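# Wind the cord onto the winder, then set it down

## Task

Wrap the entire cord around the winder along its long direction so that it passes through both notches. No loop may stick out from the winder by more than about a finger's width. No more than about a finger's length of cord end may hang past the last notch it passes through. Then place the winder on the table and release it.

## Robot and tools

ROBOT AND FRAMES
There are two six-joint arms, each with a parallel gripper: left_arm, whose base is near (+0.005, +0.294, +0.004) m, and right_arm, near (+0.005, -0.325, -0.004) m. Both bases sit level and are turned only a few degrees about vertical.
Scene frame: the origin is at table-top height, midway between the bases. +x points out over the table, +z points up, and left_arm is on the +y side. Arm names do not match left and right in the images.
Each arm reports its hand pose, velocities and targets in its own base frame. Offsets you send are along that arm's base axes, and rotations turn about the Hand target position.
The gripper fingers point along the gripper's +z axis and close along its y axis. end_effector_position is the point between the pads, roughly 1 cm short of the tips.
Joint ranges in rad: waist -2.618 to 3.054, shoulder 0 to 3.142, elbow 0 to 3.142 (straight at 2.901), wrist pitch and yaw ±1.571, wrist roll ±2.094.

CAMERAS
There are four cameras, each 896x504: cam_high and cam_low on a beam behind the arms, plus cam_left_wrist and cam_right_wrist.

execute_actions(actions, cameras)
actions is a list of actions. Each action is a table of at most 15 rows, and each row is one control step of 1/30 s. If a table has fewer than 15 rows, its final row repeats until step 15.
Every row holds 14 numbers in [-1, 1]: left dx, dy, dz, rx, ry, rz, opening, then the same seven for right.
The six pose numbers are an offset from that arm's Hand target as it stood when the action began. Every row counts from that same start, not from the row before. Each new action or call starts from the current Hand target, so sending the same offset twice moves the arm twice.
Scale: 1.0 equals 0.6 m or 180 degrees. rx, ry, rz form one rotation vector.
opening is absolute: +1 is fully open (0.094 m) and -1 is shut.
To leave an arm in place, give it six zeros, but always repeat its intended opening, because a 0 there is a real command.
cameras takes a list of names, ["all"], or []. Images are returned by default only when actions is empty. An unknown camera name makes the whole call invalid.

move(target, speed, blend, opening_speed, grip_force, blocking, cameras)
target is either one 14-number row in the same layout and scale, or a list of up to 15 such rows. Every row is an offset from the Hand targets at the start of the move, not from the previous row.
speed: m/s from 0.002 to 2.9, default 0.25. Turning is capped at twice that value in rad/s. You may give one value, or one per target.
blend: corner rounding in m; 0, the default, stops at each target.
opening_speed: rate of change of the commanded opening, per second on the -1..1 scale, at least 0.2.
grip_force: newtons per finger pad, about 10 to 50. It stays in effect until changed. Lower values make closing slow.
blocking=false returns after about 0.5 s while the move continues.
The paths are straight, all end together, and are capped at 10 s. They do not avoid obstacles or the other arm. Faster moves stray more and hit harder.
A changed opening on a later row is applied only after everything comes to rest at that row.
The result adds a move: line with the outcome (done, off_target, moving, held or fault) and any limits. limits=paced means the pose was clipped; limits=held means steps were withheld.

OTHER TOOLS
wait(seconds, 0 to 3600): lets time pass with no new command; a running move continues.
stop: brakes a running move.
zoom_image(camera, region [x0, y0, x1, y1] in pixels, at most 504x504): gives a closer view of that camera's latest image.
finished_scene(scene): ends the current scene; scene is its number. This cannot be undone, so call it only once the winder rests on the table, wound and released.

READING RESULTS
Each result gives end_effector_position (m), end_effector_quat_wxyz, Hand target (the last command, after clipping), Tool commands, and Joint positions. The last joint value is the finger gap in m.
grip_measured is the opening on the command scale. With nothing held it reads up to about 2.5 mm wide. On a firmly held part it reads a little narrower than the part.
grip_effort_nm is the gripper motor's averaged effort; negative means closing. It is not the pad force.
Joint torques and velocities are also listed; "within noise" means the arm is still. Motor temperatures appear as well; a MOTOR HOT line warns from 75 °C.

CONTROL BEHAVIOUR
Per step, the commanded orientation is clipped to within 40 degrees of the measured one.
Grippers often stop short or sag and tilt, especially at long reach, and small moves may not happen or may go sideways. Check the position and orientation after each move. A new execute_actions call, even with zeros, asks for the Hand target again; otherwise send the missing distance as an offset.
An arm that is blocked keeps pushing. To relieve it, command a target back past the gripper.
Squeeze rises roughly 1 N per 0.001 below first touch, then jumps to the force limit near 20 N. To release, command an opening well above grip_measured.
Occasionally a loose object gets a brief push from outside.

AVOID
Do not let the arms, grippers or wrist cameras touch each other, and do not close one gripper on the other's fingers. Avoid the bar, the spacers, the plate behind the bases and the low rail; nothing warns you before contact.
Do not route paths close to an arm's own base, because the elbow can whip round; go around the base instead.
Avoid fast impacts, hard presses, strain on camera cables, dropping or flinging parts, and releasing parts that are still moving. Anything falling off or left off the table fails the task.
Limit holding loads at full stretch. Overheating at 90 °C triggers an OVER-TEMPERATURE FAULT that folds and disables that arm.

Each tool is called after "Call:" by a JSON object that holds its "name" and its "arguments", one argument or row to a line.

## Session

Call:
{"name": "execute_actions", "arguments": {
  "actions": [],
  "cameras": ["all"]
}}

Scene clock: 0.00 s.
left_arm: end_effector_position=(+0.3110, -0.0897, +0.3983) grip_measured=+1.000 grip_effort_nm=n/a end_effector_quat_wxyz=(+0.592, +0.075, +0.801, +0.036) | right_arm: end_effector_position=(+0.3314, +0.1235, +0.3126) grip_measured=+1.000 grip_effort_nm=n/a end_effector_quat_wxyz=(+0.506, -0.041, +0.858, +0.073)
Joint positions: left_arm=[-0.527 1.031 1.353 -0.66 -0.471 -0.004 0.094] | right_arm=[0.48 1.106 1.2 -0.609 0.254 0.236 0.094]
Joint velocities: within noise
Joint torques (N m): no reading
Motor temperatures (°C): left_arm=[28 38 33 37 30 30 28] | right_arm=[29 40 38 33 28 29 30]
Heat: left arm: 38 °C; right arm: 40 °C.
Hand target: left_arm +0.3107, -0.0884, +0.4044; +0.599, +0.068, +0.797, +0.034 | right_arm +0.3321, +0.1227, +0.3176; +0.512, -0.041, +0.855, +0.072
Tool commands: left_gripper/opening=+1.0 right_gripper/opening=+1.0

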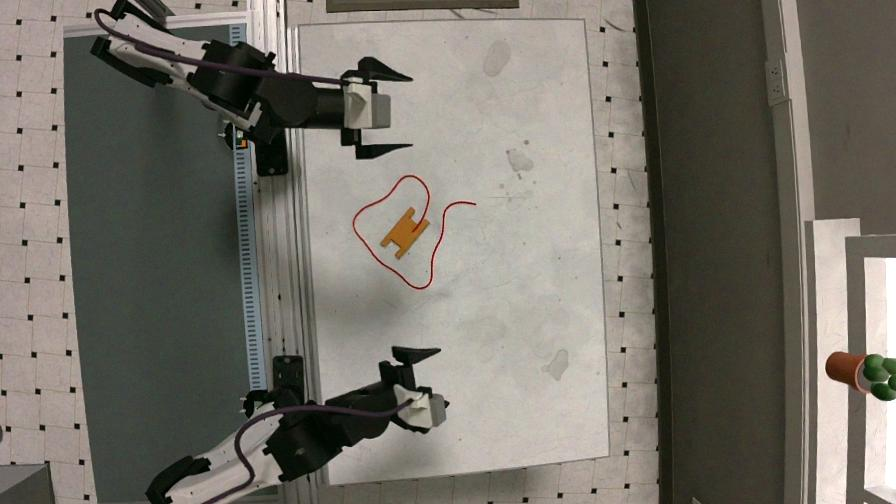

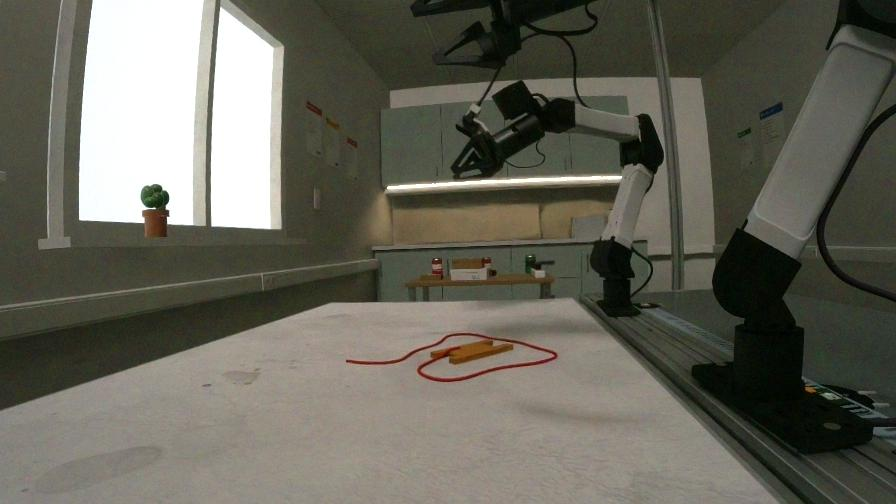

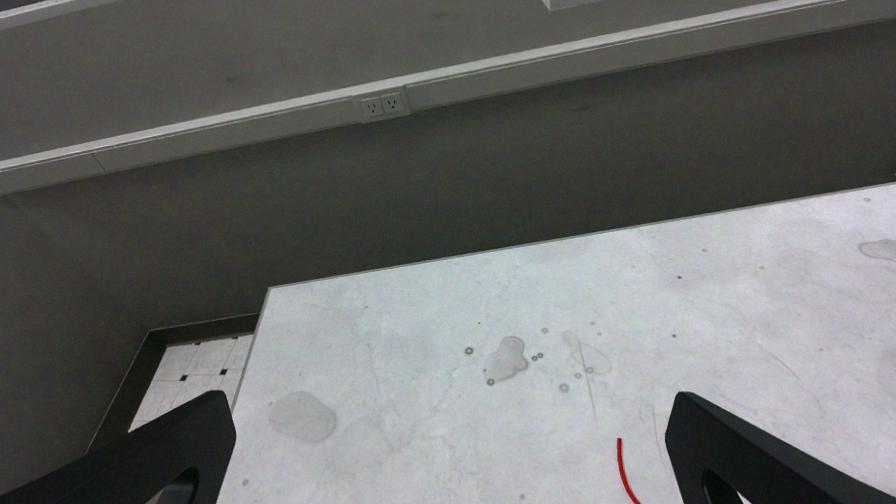

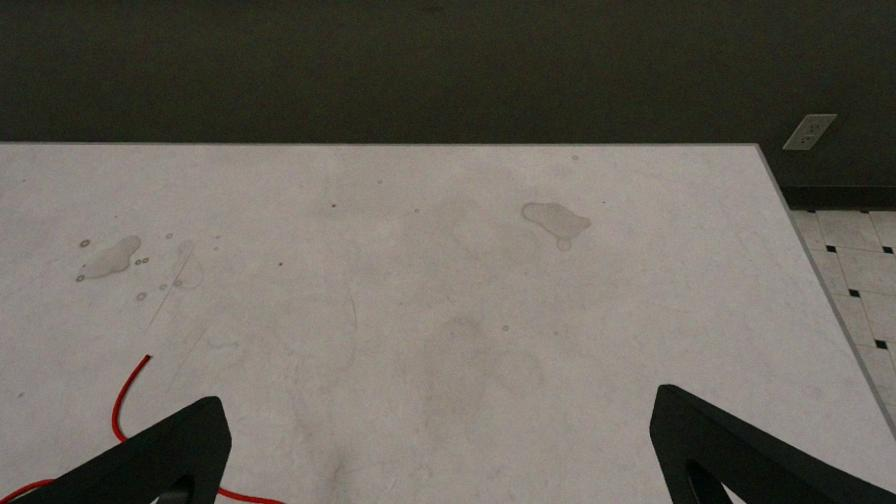

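Call:
{"name": "zoom_image", "arguments": {
  "camera": "cam_high",
  "region": [340, 160, 500, 300]
}}

Call:
{"name": "zoom_image", "arguments": {
  "camera": "cam_low",
  "region": [330, 310, 590, 400]
}}

Scaled by 3.150 from the camera's image (finer frame: 1280x720).

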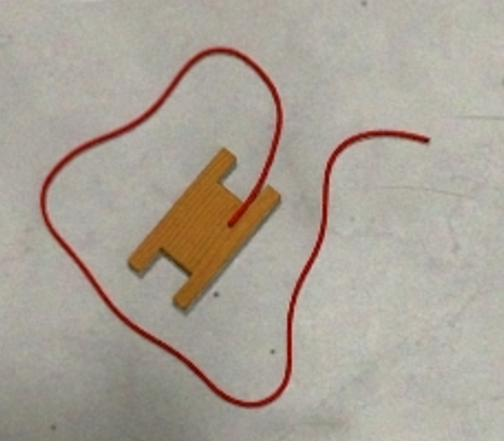

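Scaled by 1.938 from the camera's image (finer frame: 1280x720).

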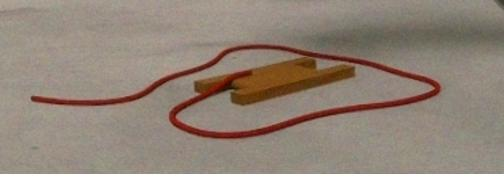

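Call:
{"name": "zoom_image", "arguments": {
  "camera": "cam_high",
  "region": [375, 200, 435, 265]
}}

Call:
{"name": "zoom_image", "arguments": {
  "camera": "cam_low",
  "region": [410, 325, 530, 385]
}}

Scaled by 7.754 from the camera's image (finer frame: 1280x720).

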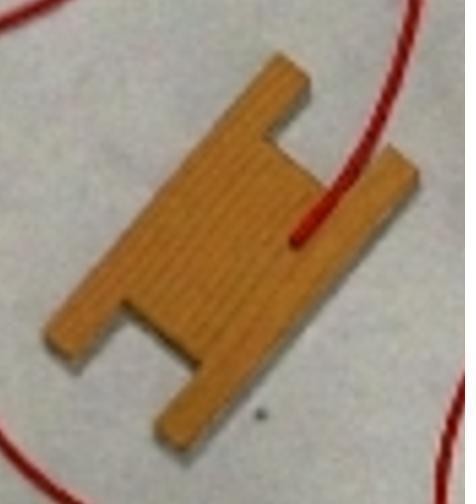

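Scaled by 4.200 from the camera's image (finer frame: 1280x720).

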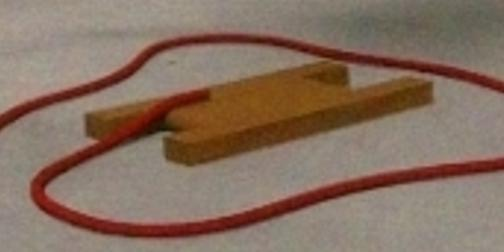

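Call:
{"name": "move", "arguments": {
  "target": [-0.0712, -0.2843, -0.4073, -0.1785, 0.3834, 0.2524, 1.0, -0.1125, 0.0975, -0.0227, 0.3925, 0.2953, 0.2554, 1.0],
  "speed": 0.4,
  "cameras": ["all"]
}}

Scene clock: 93.30 s.
left_arm: end_effector_position=(+0.2645, -0.2569, +0.1597) grip_measured=+1.000 grip_effort_nm=-0.02 end_effector_quat_wxyz=(+0.003, -0.358, +0.934, +0.000) | right_arm: end_effector_position=(+0.2686, +0.1794, +0.3076) grip_measured=+1.000 grip_effort_nm=0.04 end_effector_quat_wxyz=(+0.004, -0.013, +0.714, +0.700)
Joint positions: left_arm=[-0.774 1.962 1.922 -1.528 -0.006 -1.505 0.094] | right_arm=[0.02 1.45 1.22 -0.919 -1.55 0.399 0.094]
Joint torques (N m): left_arm=[0.84 -9.11 7.54 0.18 -0.01 -0.17] | right_arm=[0.65 -6.22 4.37 0.69 -0.89 -0.16]
Motor temperatures (°C): left_arm=[28 38 40 47 29 30 27] | right_arm=[29 40 46 37 27 29 29]
Heat: left arm: 47 °C; right arm: 46 °C.
Hand target: left_arm +0.2681, -0.2589, +0.1601; +0.000, -0.370, +0.929, +0.000 | right_arm +0.2647, +0.1812, +0.3040; -0.021, -0.021, +0.707, +0.706
Off the commanded pose: left_arm 0.004 m, 2 deg | right_arm 0.006 m, 3 deg.
joint sent to its limit (right arm) — joint 5 (wrist yaw), lower limit. The joint targets still meet the commanded pose.
move: off_target (right_arm)

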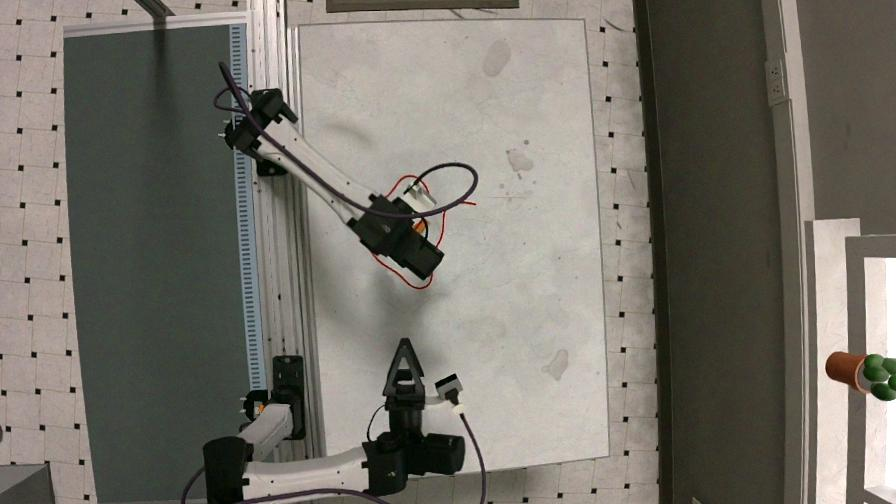

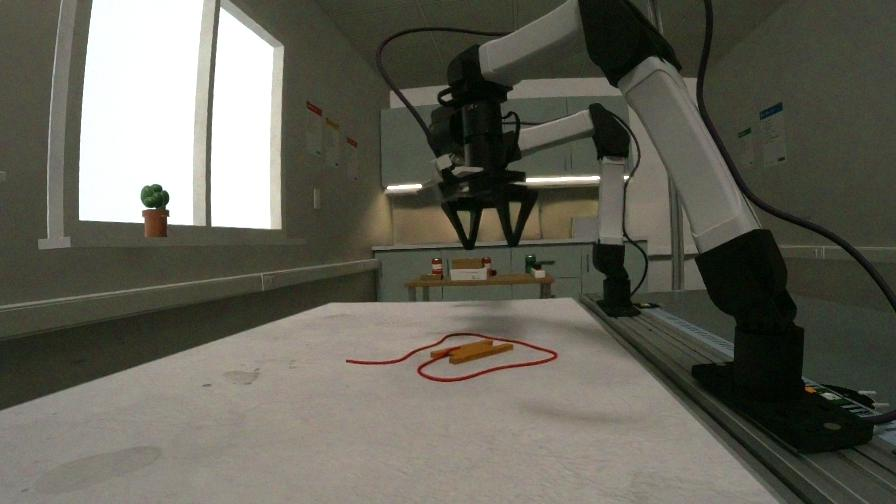

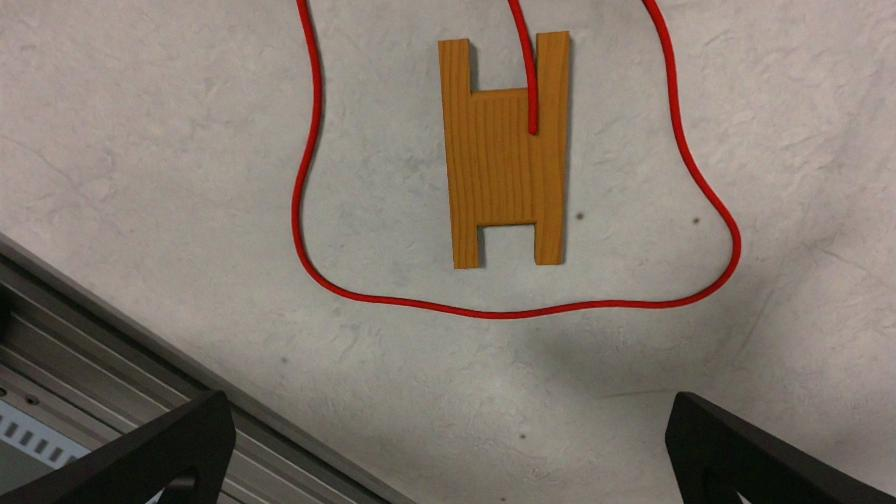

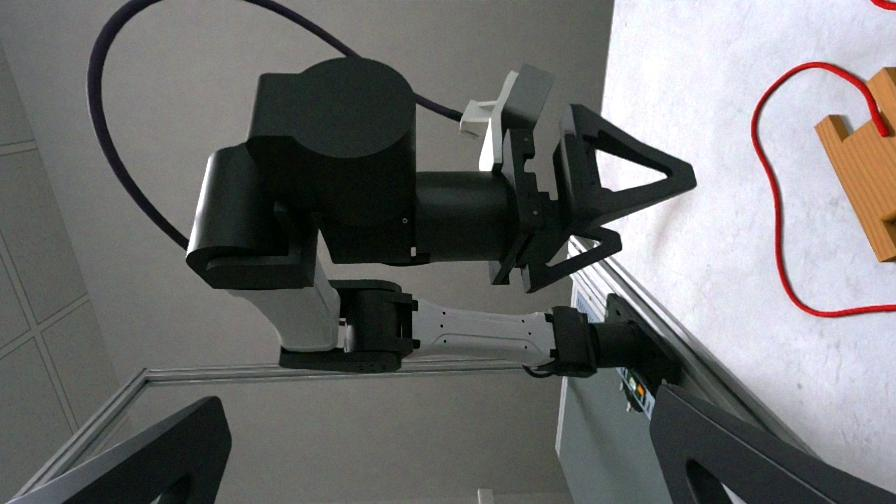

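Call:
{"name": "move", "arguments": {
  "target": [0.0128, -0.0465, -0.1917, 0, 0, 0, 1.0, 0, 0, 0, 0, 0, 0, 1.0],
  "speed": 0.25,
  "cameras": ["cam_left_wrist", "cam_right_wrist", "cam_high"]
}}

Scene clock: 110.77 s.
left_arm: end_effector_position=(+0.2763, -0.2842, +0.0561) grip_measured=+1.000 grip_effort_nm=-0.01 end_effector_quat_wxyz=(+0.004, -0.362, +0.932, -0.003) | right_arm: end_effector_position=(+0.2686, +0.1794, +0.3076) grip_measured=+1.000 grip_effort_nm=0.04 end_effector_quat_wxyz=(+0.004, -0.013, +0.714, +0.700)
Joint positions: left_arm=[-0.802 2.067 1.661 -1.157 -0.005 -1.542 0.094] | right_arm=[0.02 1.45 1.22 -0.919 -1.55 0.399 0.094]
Joint torques (N m): left_arm=[0.01 -10.07 4.37 0.64 -0.04 -0.16] | right_arm=[0.68 -6.28 4.3 0.7 -0.89 -0.14]
Motor temperatures (°C): left_arm=[28 42 42 42 29 30 26] | right_arm=[29 41 44 34 28 29 29]
Heat: left arm: 42 °C; right arm: 44 °C.
Hand target: left_arm +0.2758, -0.2869, +0.0450; +0.000, -0.370, +0.929, +0.000 | right_arm +0.2647, +0.1812, +0.3040; -0.021, -0.021, +0.707, +0.706
Off the commanded pose: left_arm 0.011 m, 1 deg | right_arm 0.006 m, 3 deg.
joint sent to its limit (right arm) — joint 5 (wrist yaw), lower limit. The joint targets still meet the commanded pose.
move: off_target (left_arm)
Images, in order (width x height): cam_high 896x504, cam_left_wrist 896x504, cam_right_wrist 896x504.

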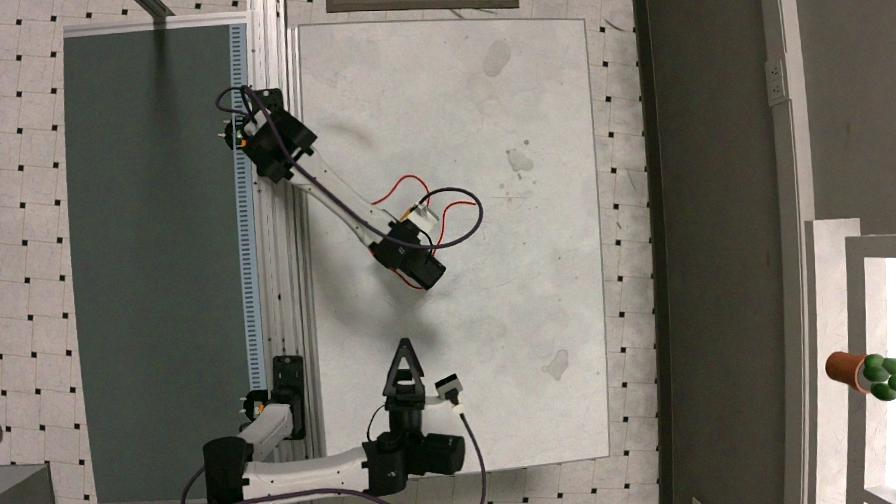

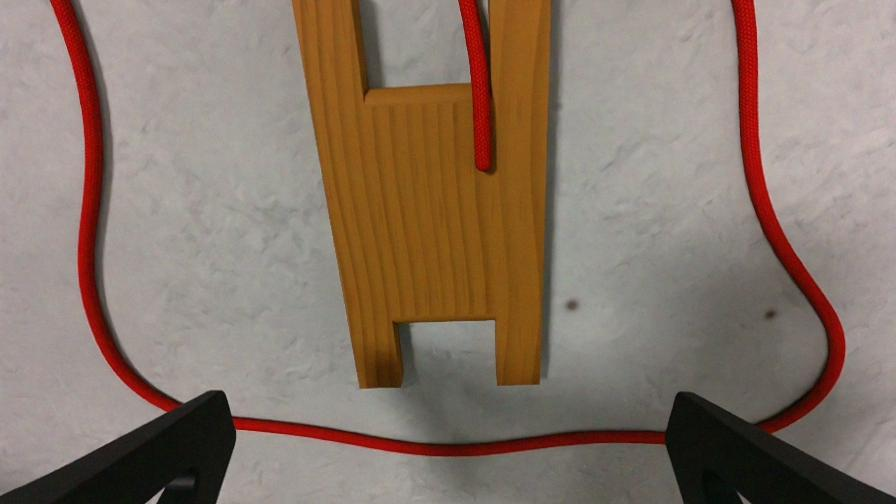

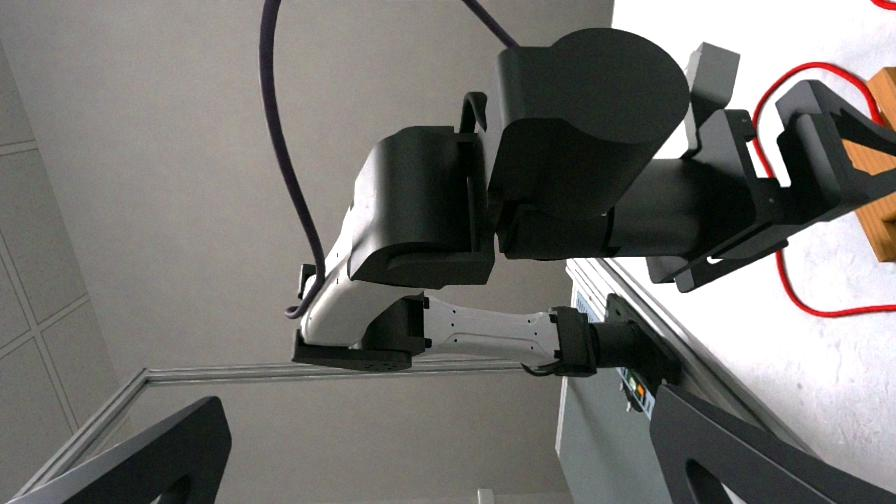

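Call:
{"name": "move", "arguments": {
  "target": [0.0082, 0.0083, -0.0583, 0, 0, 0.0183, 1.0, 0, 0, 0, 0, 0, 0, 1.0],
  "speed": 0.15,
  "cameras": ["cam_left_wrist", "cam_low"]
}}

Scene clock: 124.50 s.
left_arm: end_effector_position=(+0.2794, -0.2826, +0.0200) grip_measured=+1.000 grip_effort_nm=-0.01 end_effector_quat_wxyz=(+0.003, -0.384, +0.923, -0.002) | right_arm: end_effector_position=(+0.2686, +0.1794, +0.3076) grip_measured=+1.000 grip_effort_nm=0.04 end_effector_quat_wxyz=(+0.004, -0.013, +0.714, +0.700)
Joint positions: left_arm=[-0.793 2.105 1.573 -1.032 -0.005 -1.582 0.094] | right_arm=[0.02 1.45 1.22 -0.919 -1.55 0.399 0.094]
Joint torques (N m): left_arm=[0.84 -10.55 4.16 0.62 -0.04 -0.17] | right_arm=[0.66 -6.27 4.3 0.7 -0.89 -0.15]
Heat: left arm: 46 °C; right arm: 43 °C.
Hand target: left_arm +0.2807, -0.2818, +0.0101; +0.000, -0.396, +0.918, +0.000 | right_arm +0.2647, +0.1812, +0.3040; -0.021, -0.021, +0.707, +0.706
Off the commanded pose: left_arm 0.010 m, 2 deg | right_arm 0.006 m, 3 deg.
joint sent to its limit (right arm) — joint 5 (wrist yaw), lower limit. The joint targets still meet the commanded pose.
move: done
Images, in order (width x height): cam_low 896x504, cam_left_wrist 896x504.

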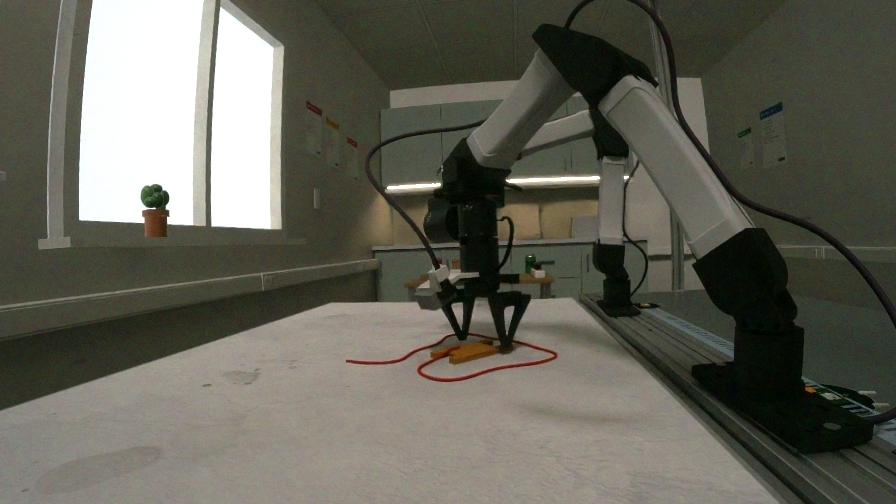

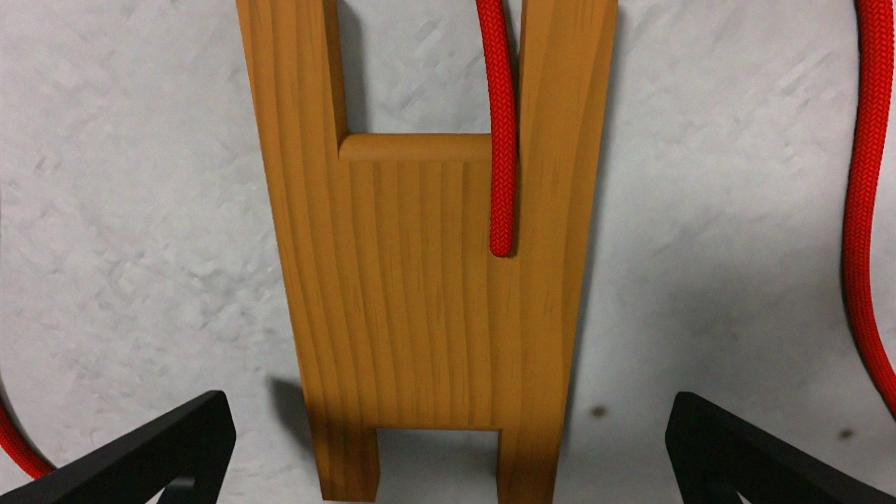

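Call:
{"name": "move", "arguments": {
  "target": [0.0067, 0.0147, -0.0167, 0, 0, 0, 1.0, 0, 0, 0, 0, 0, 0, 1.0],
  "speed": 0.08,
  "cameras": ["cam_left_wrist"]
}}

Scene clock: 127.77 s.
left_arm: end_effector_position=(+0.2829, -0.2745, +0.0114) grip_measured=+1.000 grip_effort_nm=-0.01 end_effector_quat_wxyz=(+0.001, -0.395, +0.919, -0.002) | right_arm: end_effector_position=(+0.2686, +0.1794, +0.3076) grip_measured=+1.000 grip_effort_nm=0.04 end_effector_quat_wxyz=(+0.004, -0.013, +0.714, +0.700)
Joint positions: left_arm=[-0.77 2.105 1.537 -0.999 0 -1.582 0.094] | right_arm=[0.02 1.45 1.22 -0.919 -1.55 0.399 0.094]
Joint torques (N m): left_arm=[0.84 -10.43 3.73 0.72 -0.07 0.06] | right_arm=[0.68 -6.27 4.31 0.7 -0.89 -0.15]
Motor temperatures (°C): left_arm=[28 47 40 40 29 30 26] | right_arm=[29 41 43 33 28 29 29]
Heat: left arm: 47 °C; right arm: 43 °C.
Hand target: left_arm +0.2847, -0.2731, +0.0001; +0.000, -0.396, +0.918, +0.000 | right_arm +0.2647, +0.1812, +0.3040; -0.021, -0.021, +0.707, +0.706
Off the commanded pose: left_arm 0.012 m, 0 deg | right_arm 0.006 m, 3 deg.
joint sent to its limit (right arm) — joint 5 (wrist yaw), lower limit. The joint targets still meet the commanded pose.
move: off_target (left_arm)

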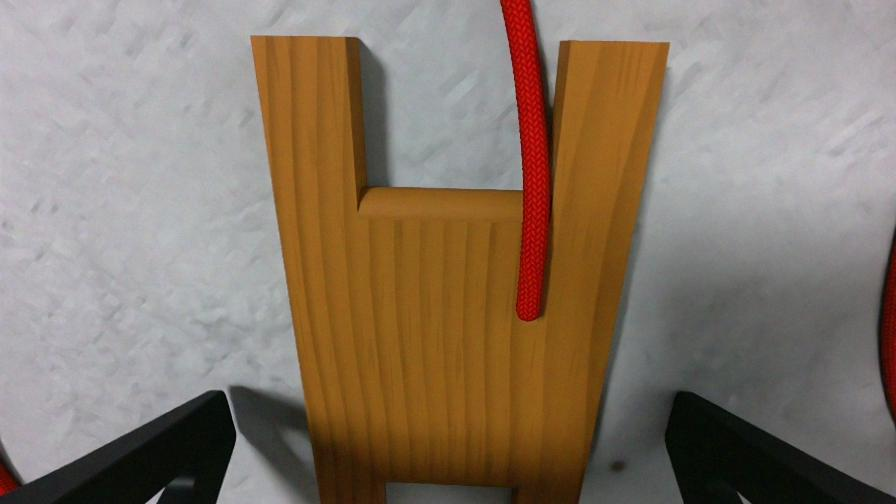

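Call:
{"name": "move", "arguments": {
  "target": [0, 0, 0, 0, 0, 0, 0.2, 0, 0, 0, 0, 0, 0, 1.0],
  "opening_speed": 0.8,
  "cameras": ["cam_left_wrist"]
}}

Scene clock: 133.80 s.
left_arm: end_effector_position=(+0.2843, -0.2758, +0.0114) grip_measured=+0.207 grip_effort_nm=-0.37 end_effector_quat_wxyz=(+0.002, -0.395, +0.919, -0.005) | right_arm: end_effector_position=(+0.2686, +0.1794, +0.3076) grip_measured=+1.000 grip_effort_nm=0.04 end_effector_quat_wxyz=(+0.004, -0.013, +0.714, +0.700)
Joint positions: left_arm=[-0.77 2.105 1.537 -0.991 0 -1.582 0.057] | right_arm=[0.02 1.45 1.22 -0.919 -1.55 0.399 0.094]
Joint torques (N m): left_arm=[0.84 -10.44 3.74 0.64 -0.07 0.06] | right_arm=[0.66 -6.27 4.31 0.7 -0.89 -0.15]
Heat: left arm: 48 °C; right arm: 43 °C.
Hand target: left_arm +0.2847, -0.2731, +0.0001; +0.000, -0.396, +0.918, +0.000 | right_arm +0.2647, +0.1812, +0.3040; -0.021, -0.021, +0.707, +0.706
Off the commanded pose: left_arm 0.012 m, 1 deg | right_arm 0.006 m, 3 deg.
joint sent to its limit (right arm) — joint 5 (wrist yaw), lower limit. The joint targets still meet the commanded pose.
move: done

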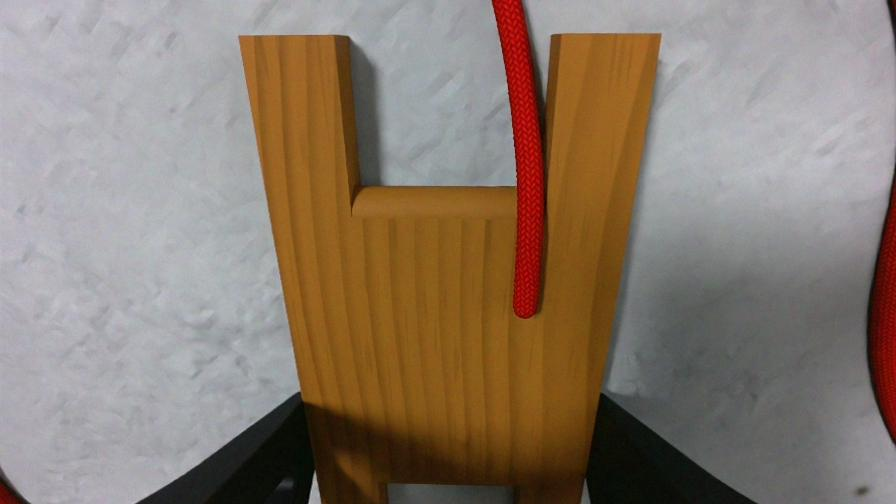

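Call:
{"name": "execute_actions", "arguments": {
  "actions": [],
  "cameras": ["cam_low", "cam_high"]
}}

Call:
{"name": "zoom_image", "arguments": {
  "camera": "cam_low",
  "region": [400, 260, 560, 390]
}}

Scene clock: 139.70 s.
left_arm: end_effector_position=(+0.2843, -0.2758, +0.0114) grip_measured=+0.207 grip_effort_nm=-0.37 end_effector_quat_wxyz=(+0.002, -0.395, +0.919, -0.005) | right_arm: end_effector_position=(+0.2686, +0.1794, +0.3076) grip_measured=+1.000 grip_effort_nm=0.04 end_effector_quat_wxyz=(+0.004, -0.013, +0.714, +0.700)
Joint positions: left_arm=[-0.77 2.105 1.537 -0.991 0 -1.582 0.057] | right_arm=[0.02 1.45 1.22 -0.919 -1.55 0.399 0.094]
Joint velocities: within noise
Joint torques (N m): left_arm=[0.84 -10.44 3.74 0.64 -0.07 0.06] | right_arm=[0.68 -6.28 4.33 0.7 -0.89 -0.15]
Motor temperatures (°C): left_arm=[28 50 38 40 29 30 26] | right_arm=[29 41 43 32 28 29 29]
Heat: left arm: 50 °C; right arm: 43 °C.
Hand target: left_arm +0.2847, -0.2731, +0.0001; +0.000, -0.396, +0.918, +0.000 | right_arm +0.2647, +0.1812, +0.3040; -0.021, -0.021, +0.707, +0.706
Tool commands: left_gripper/opening=+0.2 right_gripper/opening=+1.0
Off the commanded pose: left_arm 0.012 m, 1 deg | right_arm 0.006 m, 3 deg.
Images, in order (width x height): cam_high 896x504, cam_low 896x504.

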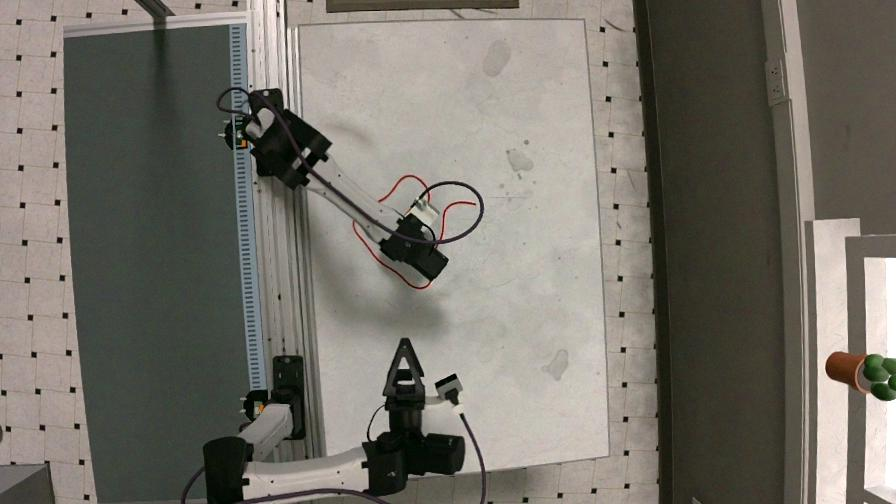

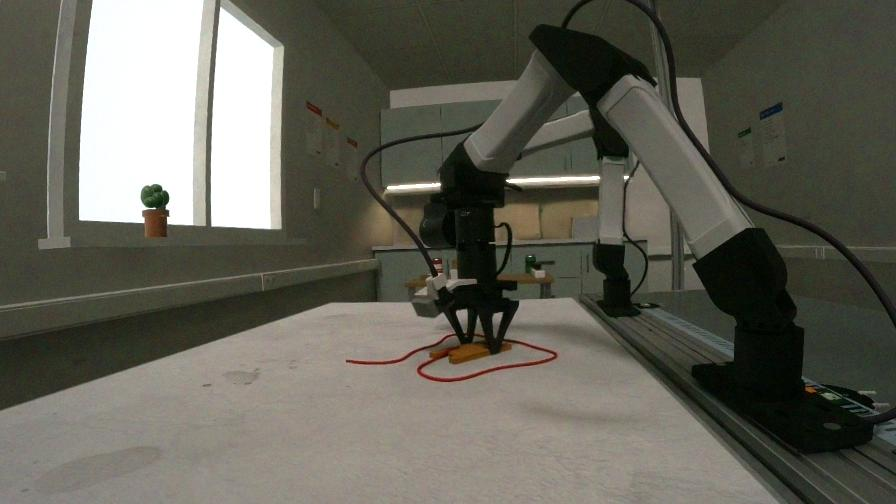

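Scaled by 3.150 from the camera's image (finer frame: 1280x720).

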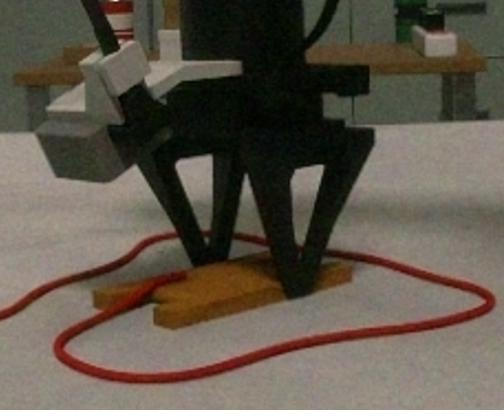

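Call:
{"name": "move", "arguments": {
  "target": [-0.0682, -0.0467, 0.25, 0, 0, -0.2683, 0.15, 0.0155, 0.0177, -0.2583, 0, 0, 0, 1.0],
  "speed": 0.2,
  "cameras": ["all"]
}}

Scene clock: 149.37 s.
left_arm: end_effector_position=(+0.2427, -0.2973, +0.1381) grip_measured=+0.180 grip_effort_nm=-1.04 end_effector_quat_wxyz=(-0.010, +0.008, +1.000, +0.012) | right_arm: end_effector_position=(+0.2757, +0.1894, +0.1528) grip_measured=+1.000 grip_effort_nm=0.04 end_effector_quat_wxyz=(-0.027, -0.011, +0.714, +0.700)
Joint positions: left_arm=[-0.886 2.052 1.964 -1.514 0 -0.87 0.055] | right_arm=[0.055 1.778 0.941 -0.7 -1.552 0.057 0.094]
Joint torques (N m): left_arm=[-0.05 -12.77 7.64 0.16 -0.05 0.09] | right_arm=[0.66 -7.57 3.63 0.59 -0.82 -0.21]
Heat: left arm: 52 °C; right arm: 42 °C.
Hand target: left_arm +0.2438, -0.3011, +0.1501; +0.000, +0.014, +1.000, +0.000 | right_arm +0.2739, +0.1918, +0.1489; -0.021, -0.021, +0.707, +0.706
Off the commanded pose: left_arm 0.013 m, 2 deg | right_arm 0.005 m, 2 deg.
move: off_target (left_arm)

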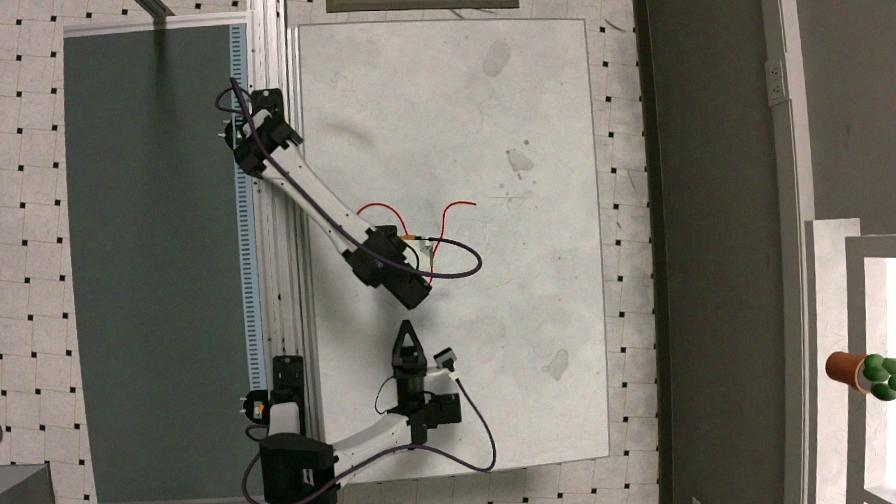

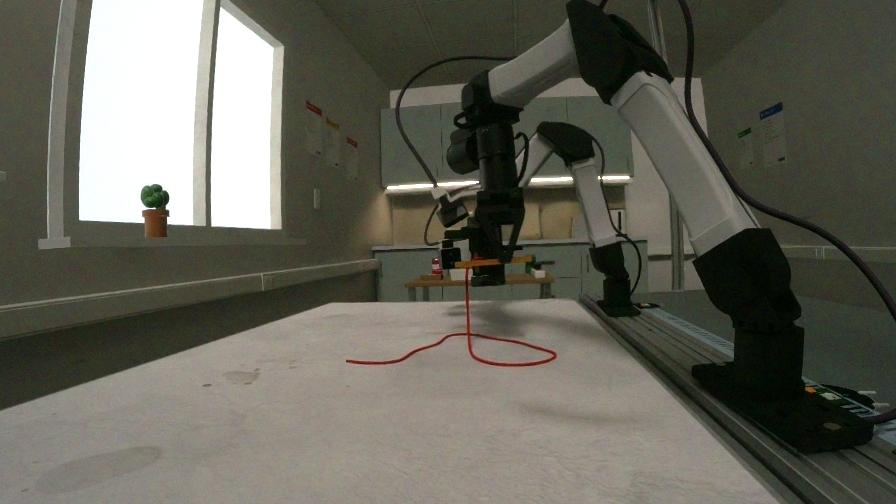

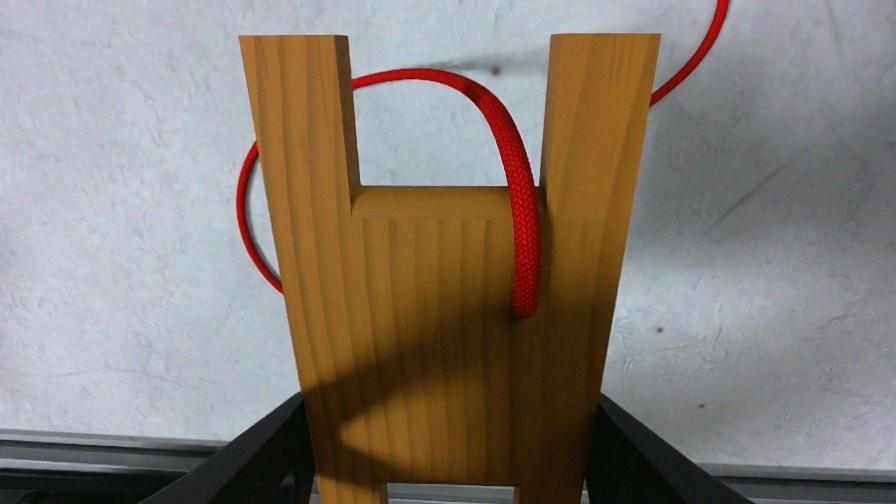

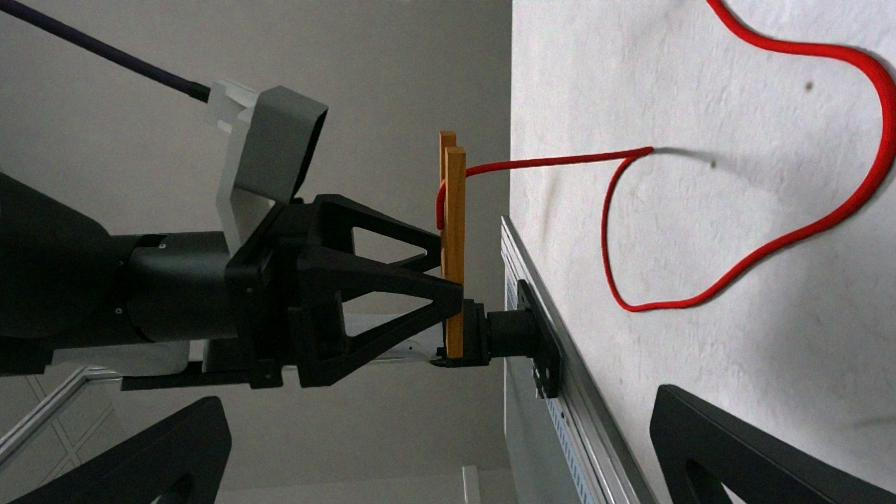

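Call:
{"name": "move", "arguments": {
  "target": [0, 0, 0, 0, 0, 0, 0.15, -0.0077, 0.1263, -0.0083, 0, 0, 0, -0.2],
  "speed": 0.15,
  "cameras": ["cam_high", "cam_low", "cam_right_wrist"]
}}

Scene clock: 159.67 s.
left_arm: end_effector_position=(+0.2427, -0.2973, +0.1381) grip_measured=+0.180 grip_effort_nm=-1.04 end_effector_quat_wxyz=(-0.010, +0.008, +1.000, +0.012) | right_arm: end_effector_position=(+0.2622, +0.2626, +0.1440) grip_measured=-0.198 grip_effort_nm=-0.06 end_effector_quat_wxyz=(-0.115, -0.094, +0.708, +0.691)
Joint positions: left_arm=[-0.886 2.052 1.964 -1.514 0 -0.87 0.055] | right_arm=[0.298 1.925 1.095 -0.655 -1.552 0.119 0.038]
Joint torques (N m): left_arm=[-0.05 -12.74 7.66 0.16 -0.05 0.1] | right_arm=[0.5 -9.09 6.84 0.67 -0.57 0.08]
Heat: left arm: 53 °C; right arm: 42 °C.
Hand target: left_arm +0.2438, -0.3011, +0.1501; +0.000, +0.014, +1.000, +0.000 | right_arm +0.2692, +0.2676, +0.1440; -0.021, -0.021, +0.707, +0.706
Off the commanded pose: left_arm 0.013 m, 2 deg | right_arm 0.009 m, 14 deg.
move: off_target (right_arm)

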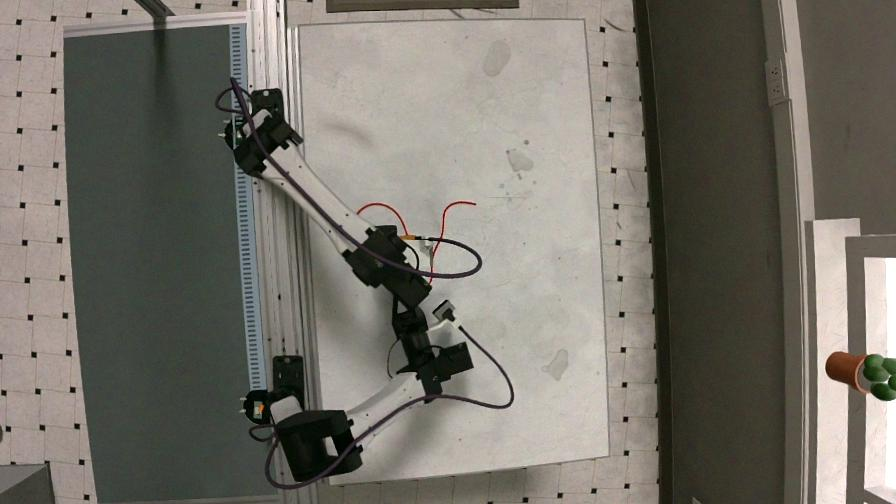

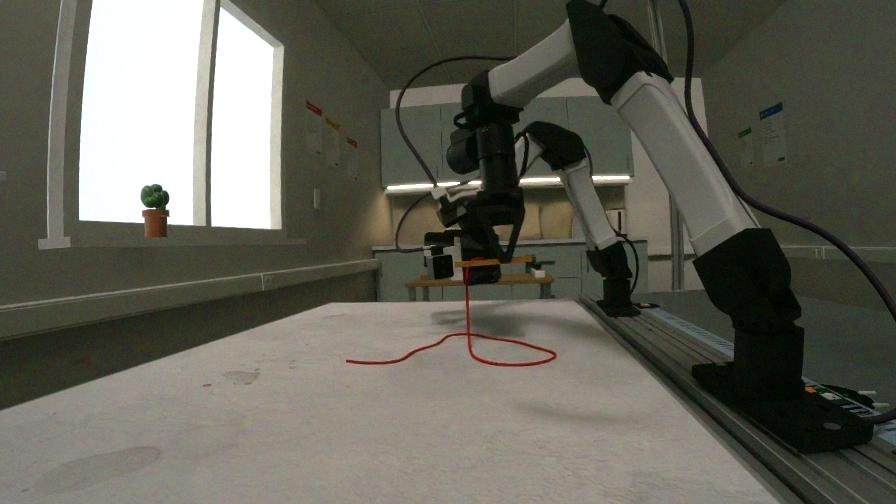

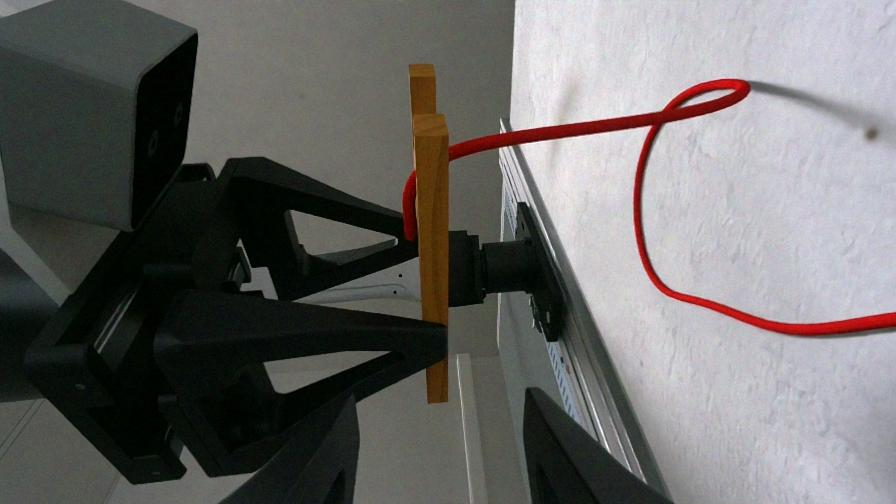

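Call:
{"name": "execute_actions", "arguments": {
  "actions": [
    [[0,0,0,0,0,0,0.15,0,0,0,0,0,0,-0.2]],
    [[0,0,0,0,0,0,0.15,0,0,0,0,0,0,-0.2]]
  ],
  "cameras": ["cam_right_wrist"]
}}

Scene clock: 163.87 s.
left_arm: end_effector_position=(+0.2427, -0.2973, +0.1381) grip_measured=+0.180 grip_effort_nm=-1.04 end_effector_quat_wxyz=(-0.010, +0.008, +1.000, +0.012) | right_arm: end_effector_position=(+0.2636, +0.2630, +0.1441) grip_measured=-0.198 grip_effort_nm=-0.06 end_effector_quat_wxyz=(-0.115, -0.093, +0.708, +0.691)
Joint positions: left_arm=[-0.886 2.052 1.964 -1.514 0 -0.87 0.055] | right_arm=[0.298 1.925 1.095 -0.637 -1.552 0.138 0.038]
Joint torques (N m): left_arm=[-0.03 -12.74 7.66 0.16 -0.05 0.1] | right_arm=[0.53 -9.65 6.45 0.7 -0.52 0.06]
Heat: left arm: 53 °C; right arm: 43 °C.
Hand target: left_arm +0.2438, -0.3011, +0.1501; +0.000, +0.014, +1.000, +0.000 | right_arm +0.2692, +0.2676, +0.1440; -0.021, -0.021, +0.707, +0.706
Off the commanded pose: left_arm 0.013 m, 2 deg | right_arm 0.007 m, 14 deg.

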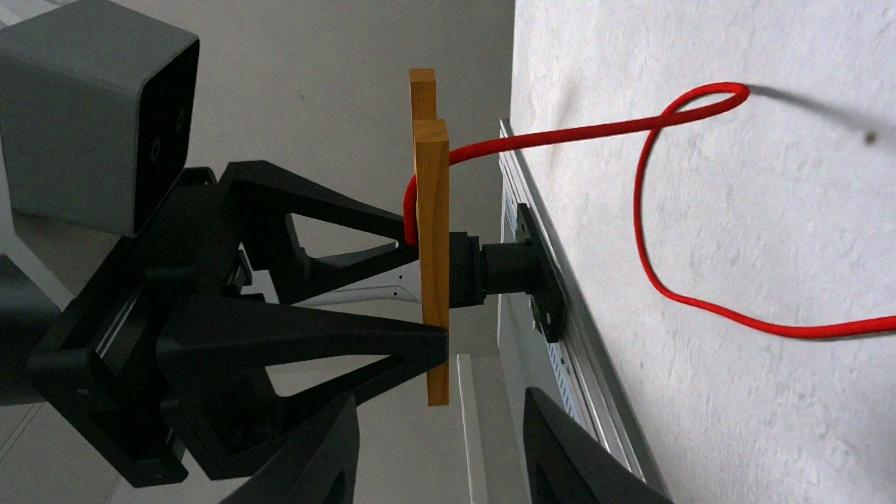

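Call:
{"name": "move", "arguments": {
  "target": [0, 0, 0, 0, 0, 0, 0.15, 0, -0.04, 0, 0, 0, -0.09, -0.2],
  "speed": 0.2,
  "cameras": ["cam_right_wrist"]
}}

Scene clock: 168.90 s.
left_arm: end_effector_position=(+0.2427, -0.2973, +0.1381) grip_measured=+0.180 grip_effort_nm=-1.04 end_effector_quat_wxyz=(-0.010, +0.008, +1.000, +0.012) | right_arm: end_effector_position=(+0.2692, +0.2459, +0.1432) grip_measured=-0.198 grip_effort_nm=-0.06 end_effector_quat_wxyz=(-0.098, -0.071, +0.712, +0.691)
Joint positions: left_arm=[-0.886 2.052 1.964 -1.514 0 -0.87 0.055] | right_arm=[0.243 1.897 1.057 -0.634 -1.546 0.138 0.038]
Joint torques (N m): left_arm=[-0.05 -12.74 7.66 0.16 -0.05 0.1] | right_arm=[-0.76 -13.04 3.38 0.68 -0.38 0.01]
Heat: left arm: 53 °C; right arm: 44 °C.
Hand target: left_arm +0.2438, -0.3011, +0.1501; +0.000, +0.014, +1.000, +0.000 | right_arm +0.2693, +0.2436, +0.1441; +0.078, +0.079, +0.703, +0.702
Off the commanded pose: left_arm 0.013 m, 2 deg | right_arm 0.002 m, 27 deg.
move: off_target (right_arm)

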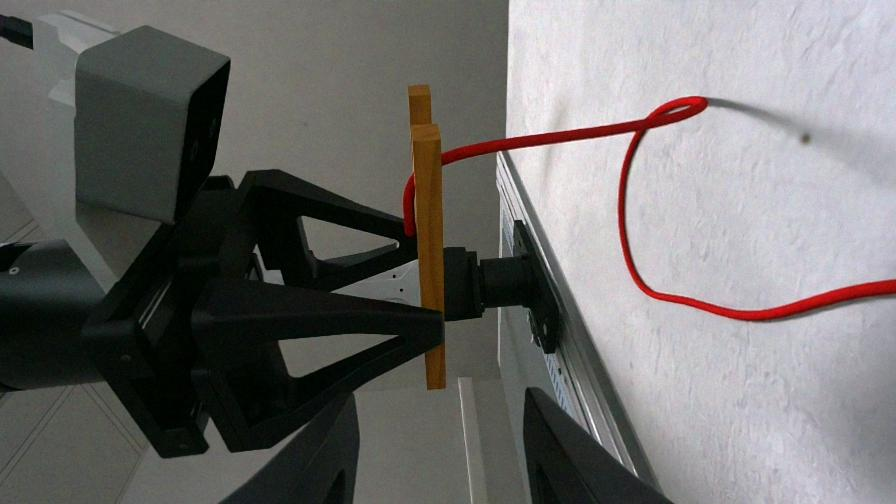

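Call:
{"name": "move", "arguments": {
  "target": [0, 0, 0, 0, 0, 0, 0.15, 0, -0.1, 0, 0, 0, -0.15, -0.2],
  "speed": 0.3,
  "cameras": []
}}

Scene clock: 180.33 s.
left_arm: end_effector_position=(+0.2427, -0.2973, +0.1381) grip_measured=+0.180 grip_effort_nm=-1.04 end_effector_quat_wxyz=(-0.010, +0.008, +1.000, +0.012) | right_arm: end_effector_position=(+0.2709, +0.1844, +0.1400) grip_measured=-0.198 grip_effort_nm=-0.06 end_effector_quat_wxyz=(+0.230, +0.243, +0.675, +0.658)
Joint positions: left_arm=[-0.886 2.052 1.964 -1.514 0 -0.87 0.055] | right_arm=[0.298 1.443 0.076 1.333 -0.59 1.561 0.038]
Joint torques (N m): left_arm=[-0.05 -12.74 7.66 0.16 -0.05 0.1] | right_arm=[0.66 -3.37 2.69 2.38 0.16 0.07]
Motor temperatures (°C): left_arm=[28 54 42 37 29 30 28] | right_arm=[29 46 41 32 28 29 28]
Heat: left arm: 54 °C; right arm: 46 °C.
Hand target: left_arm +0.2438, -0.3011, +0.1501; +0.000, +0.014, +1.000, +0.000 | right_arm +0.2692, +0.1836, +0.1439; +0.240, +0.241, +0.665, +0.665
Off the commanded pose: left_arm 0.013 m, 2 deg | right_arm 0.004 m, 2 deg.
move: done; limits=paced


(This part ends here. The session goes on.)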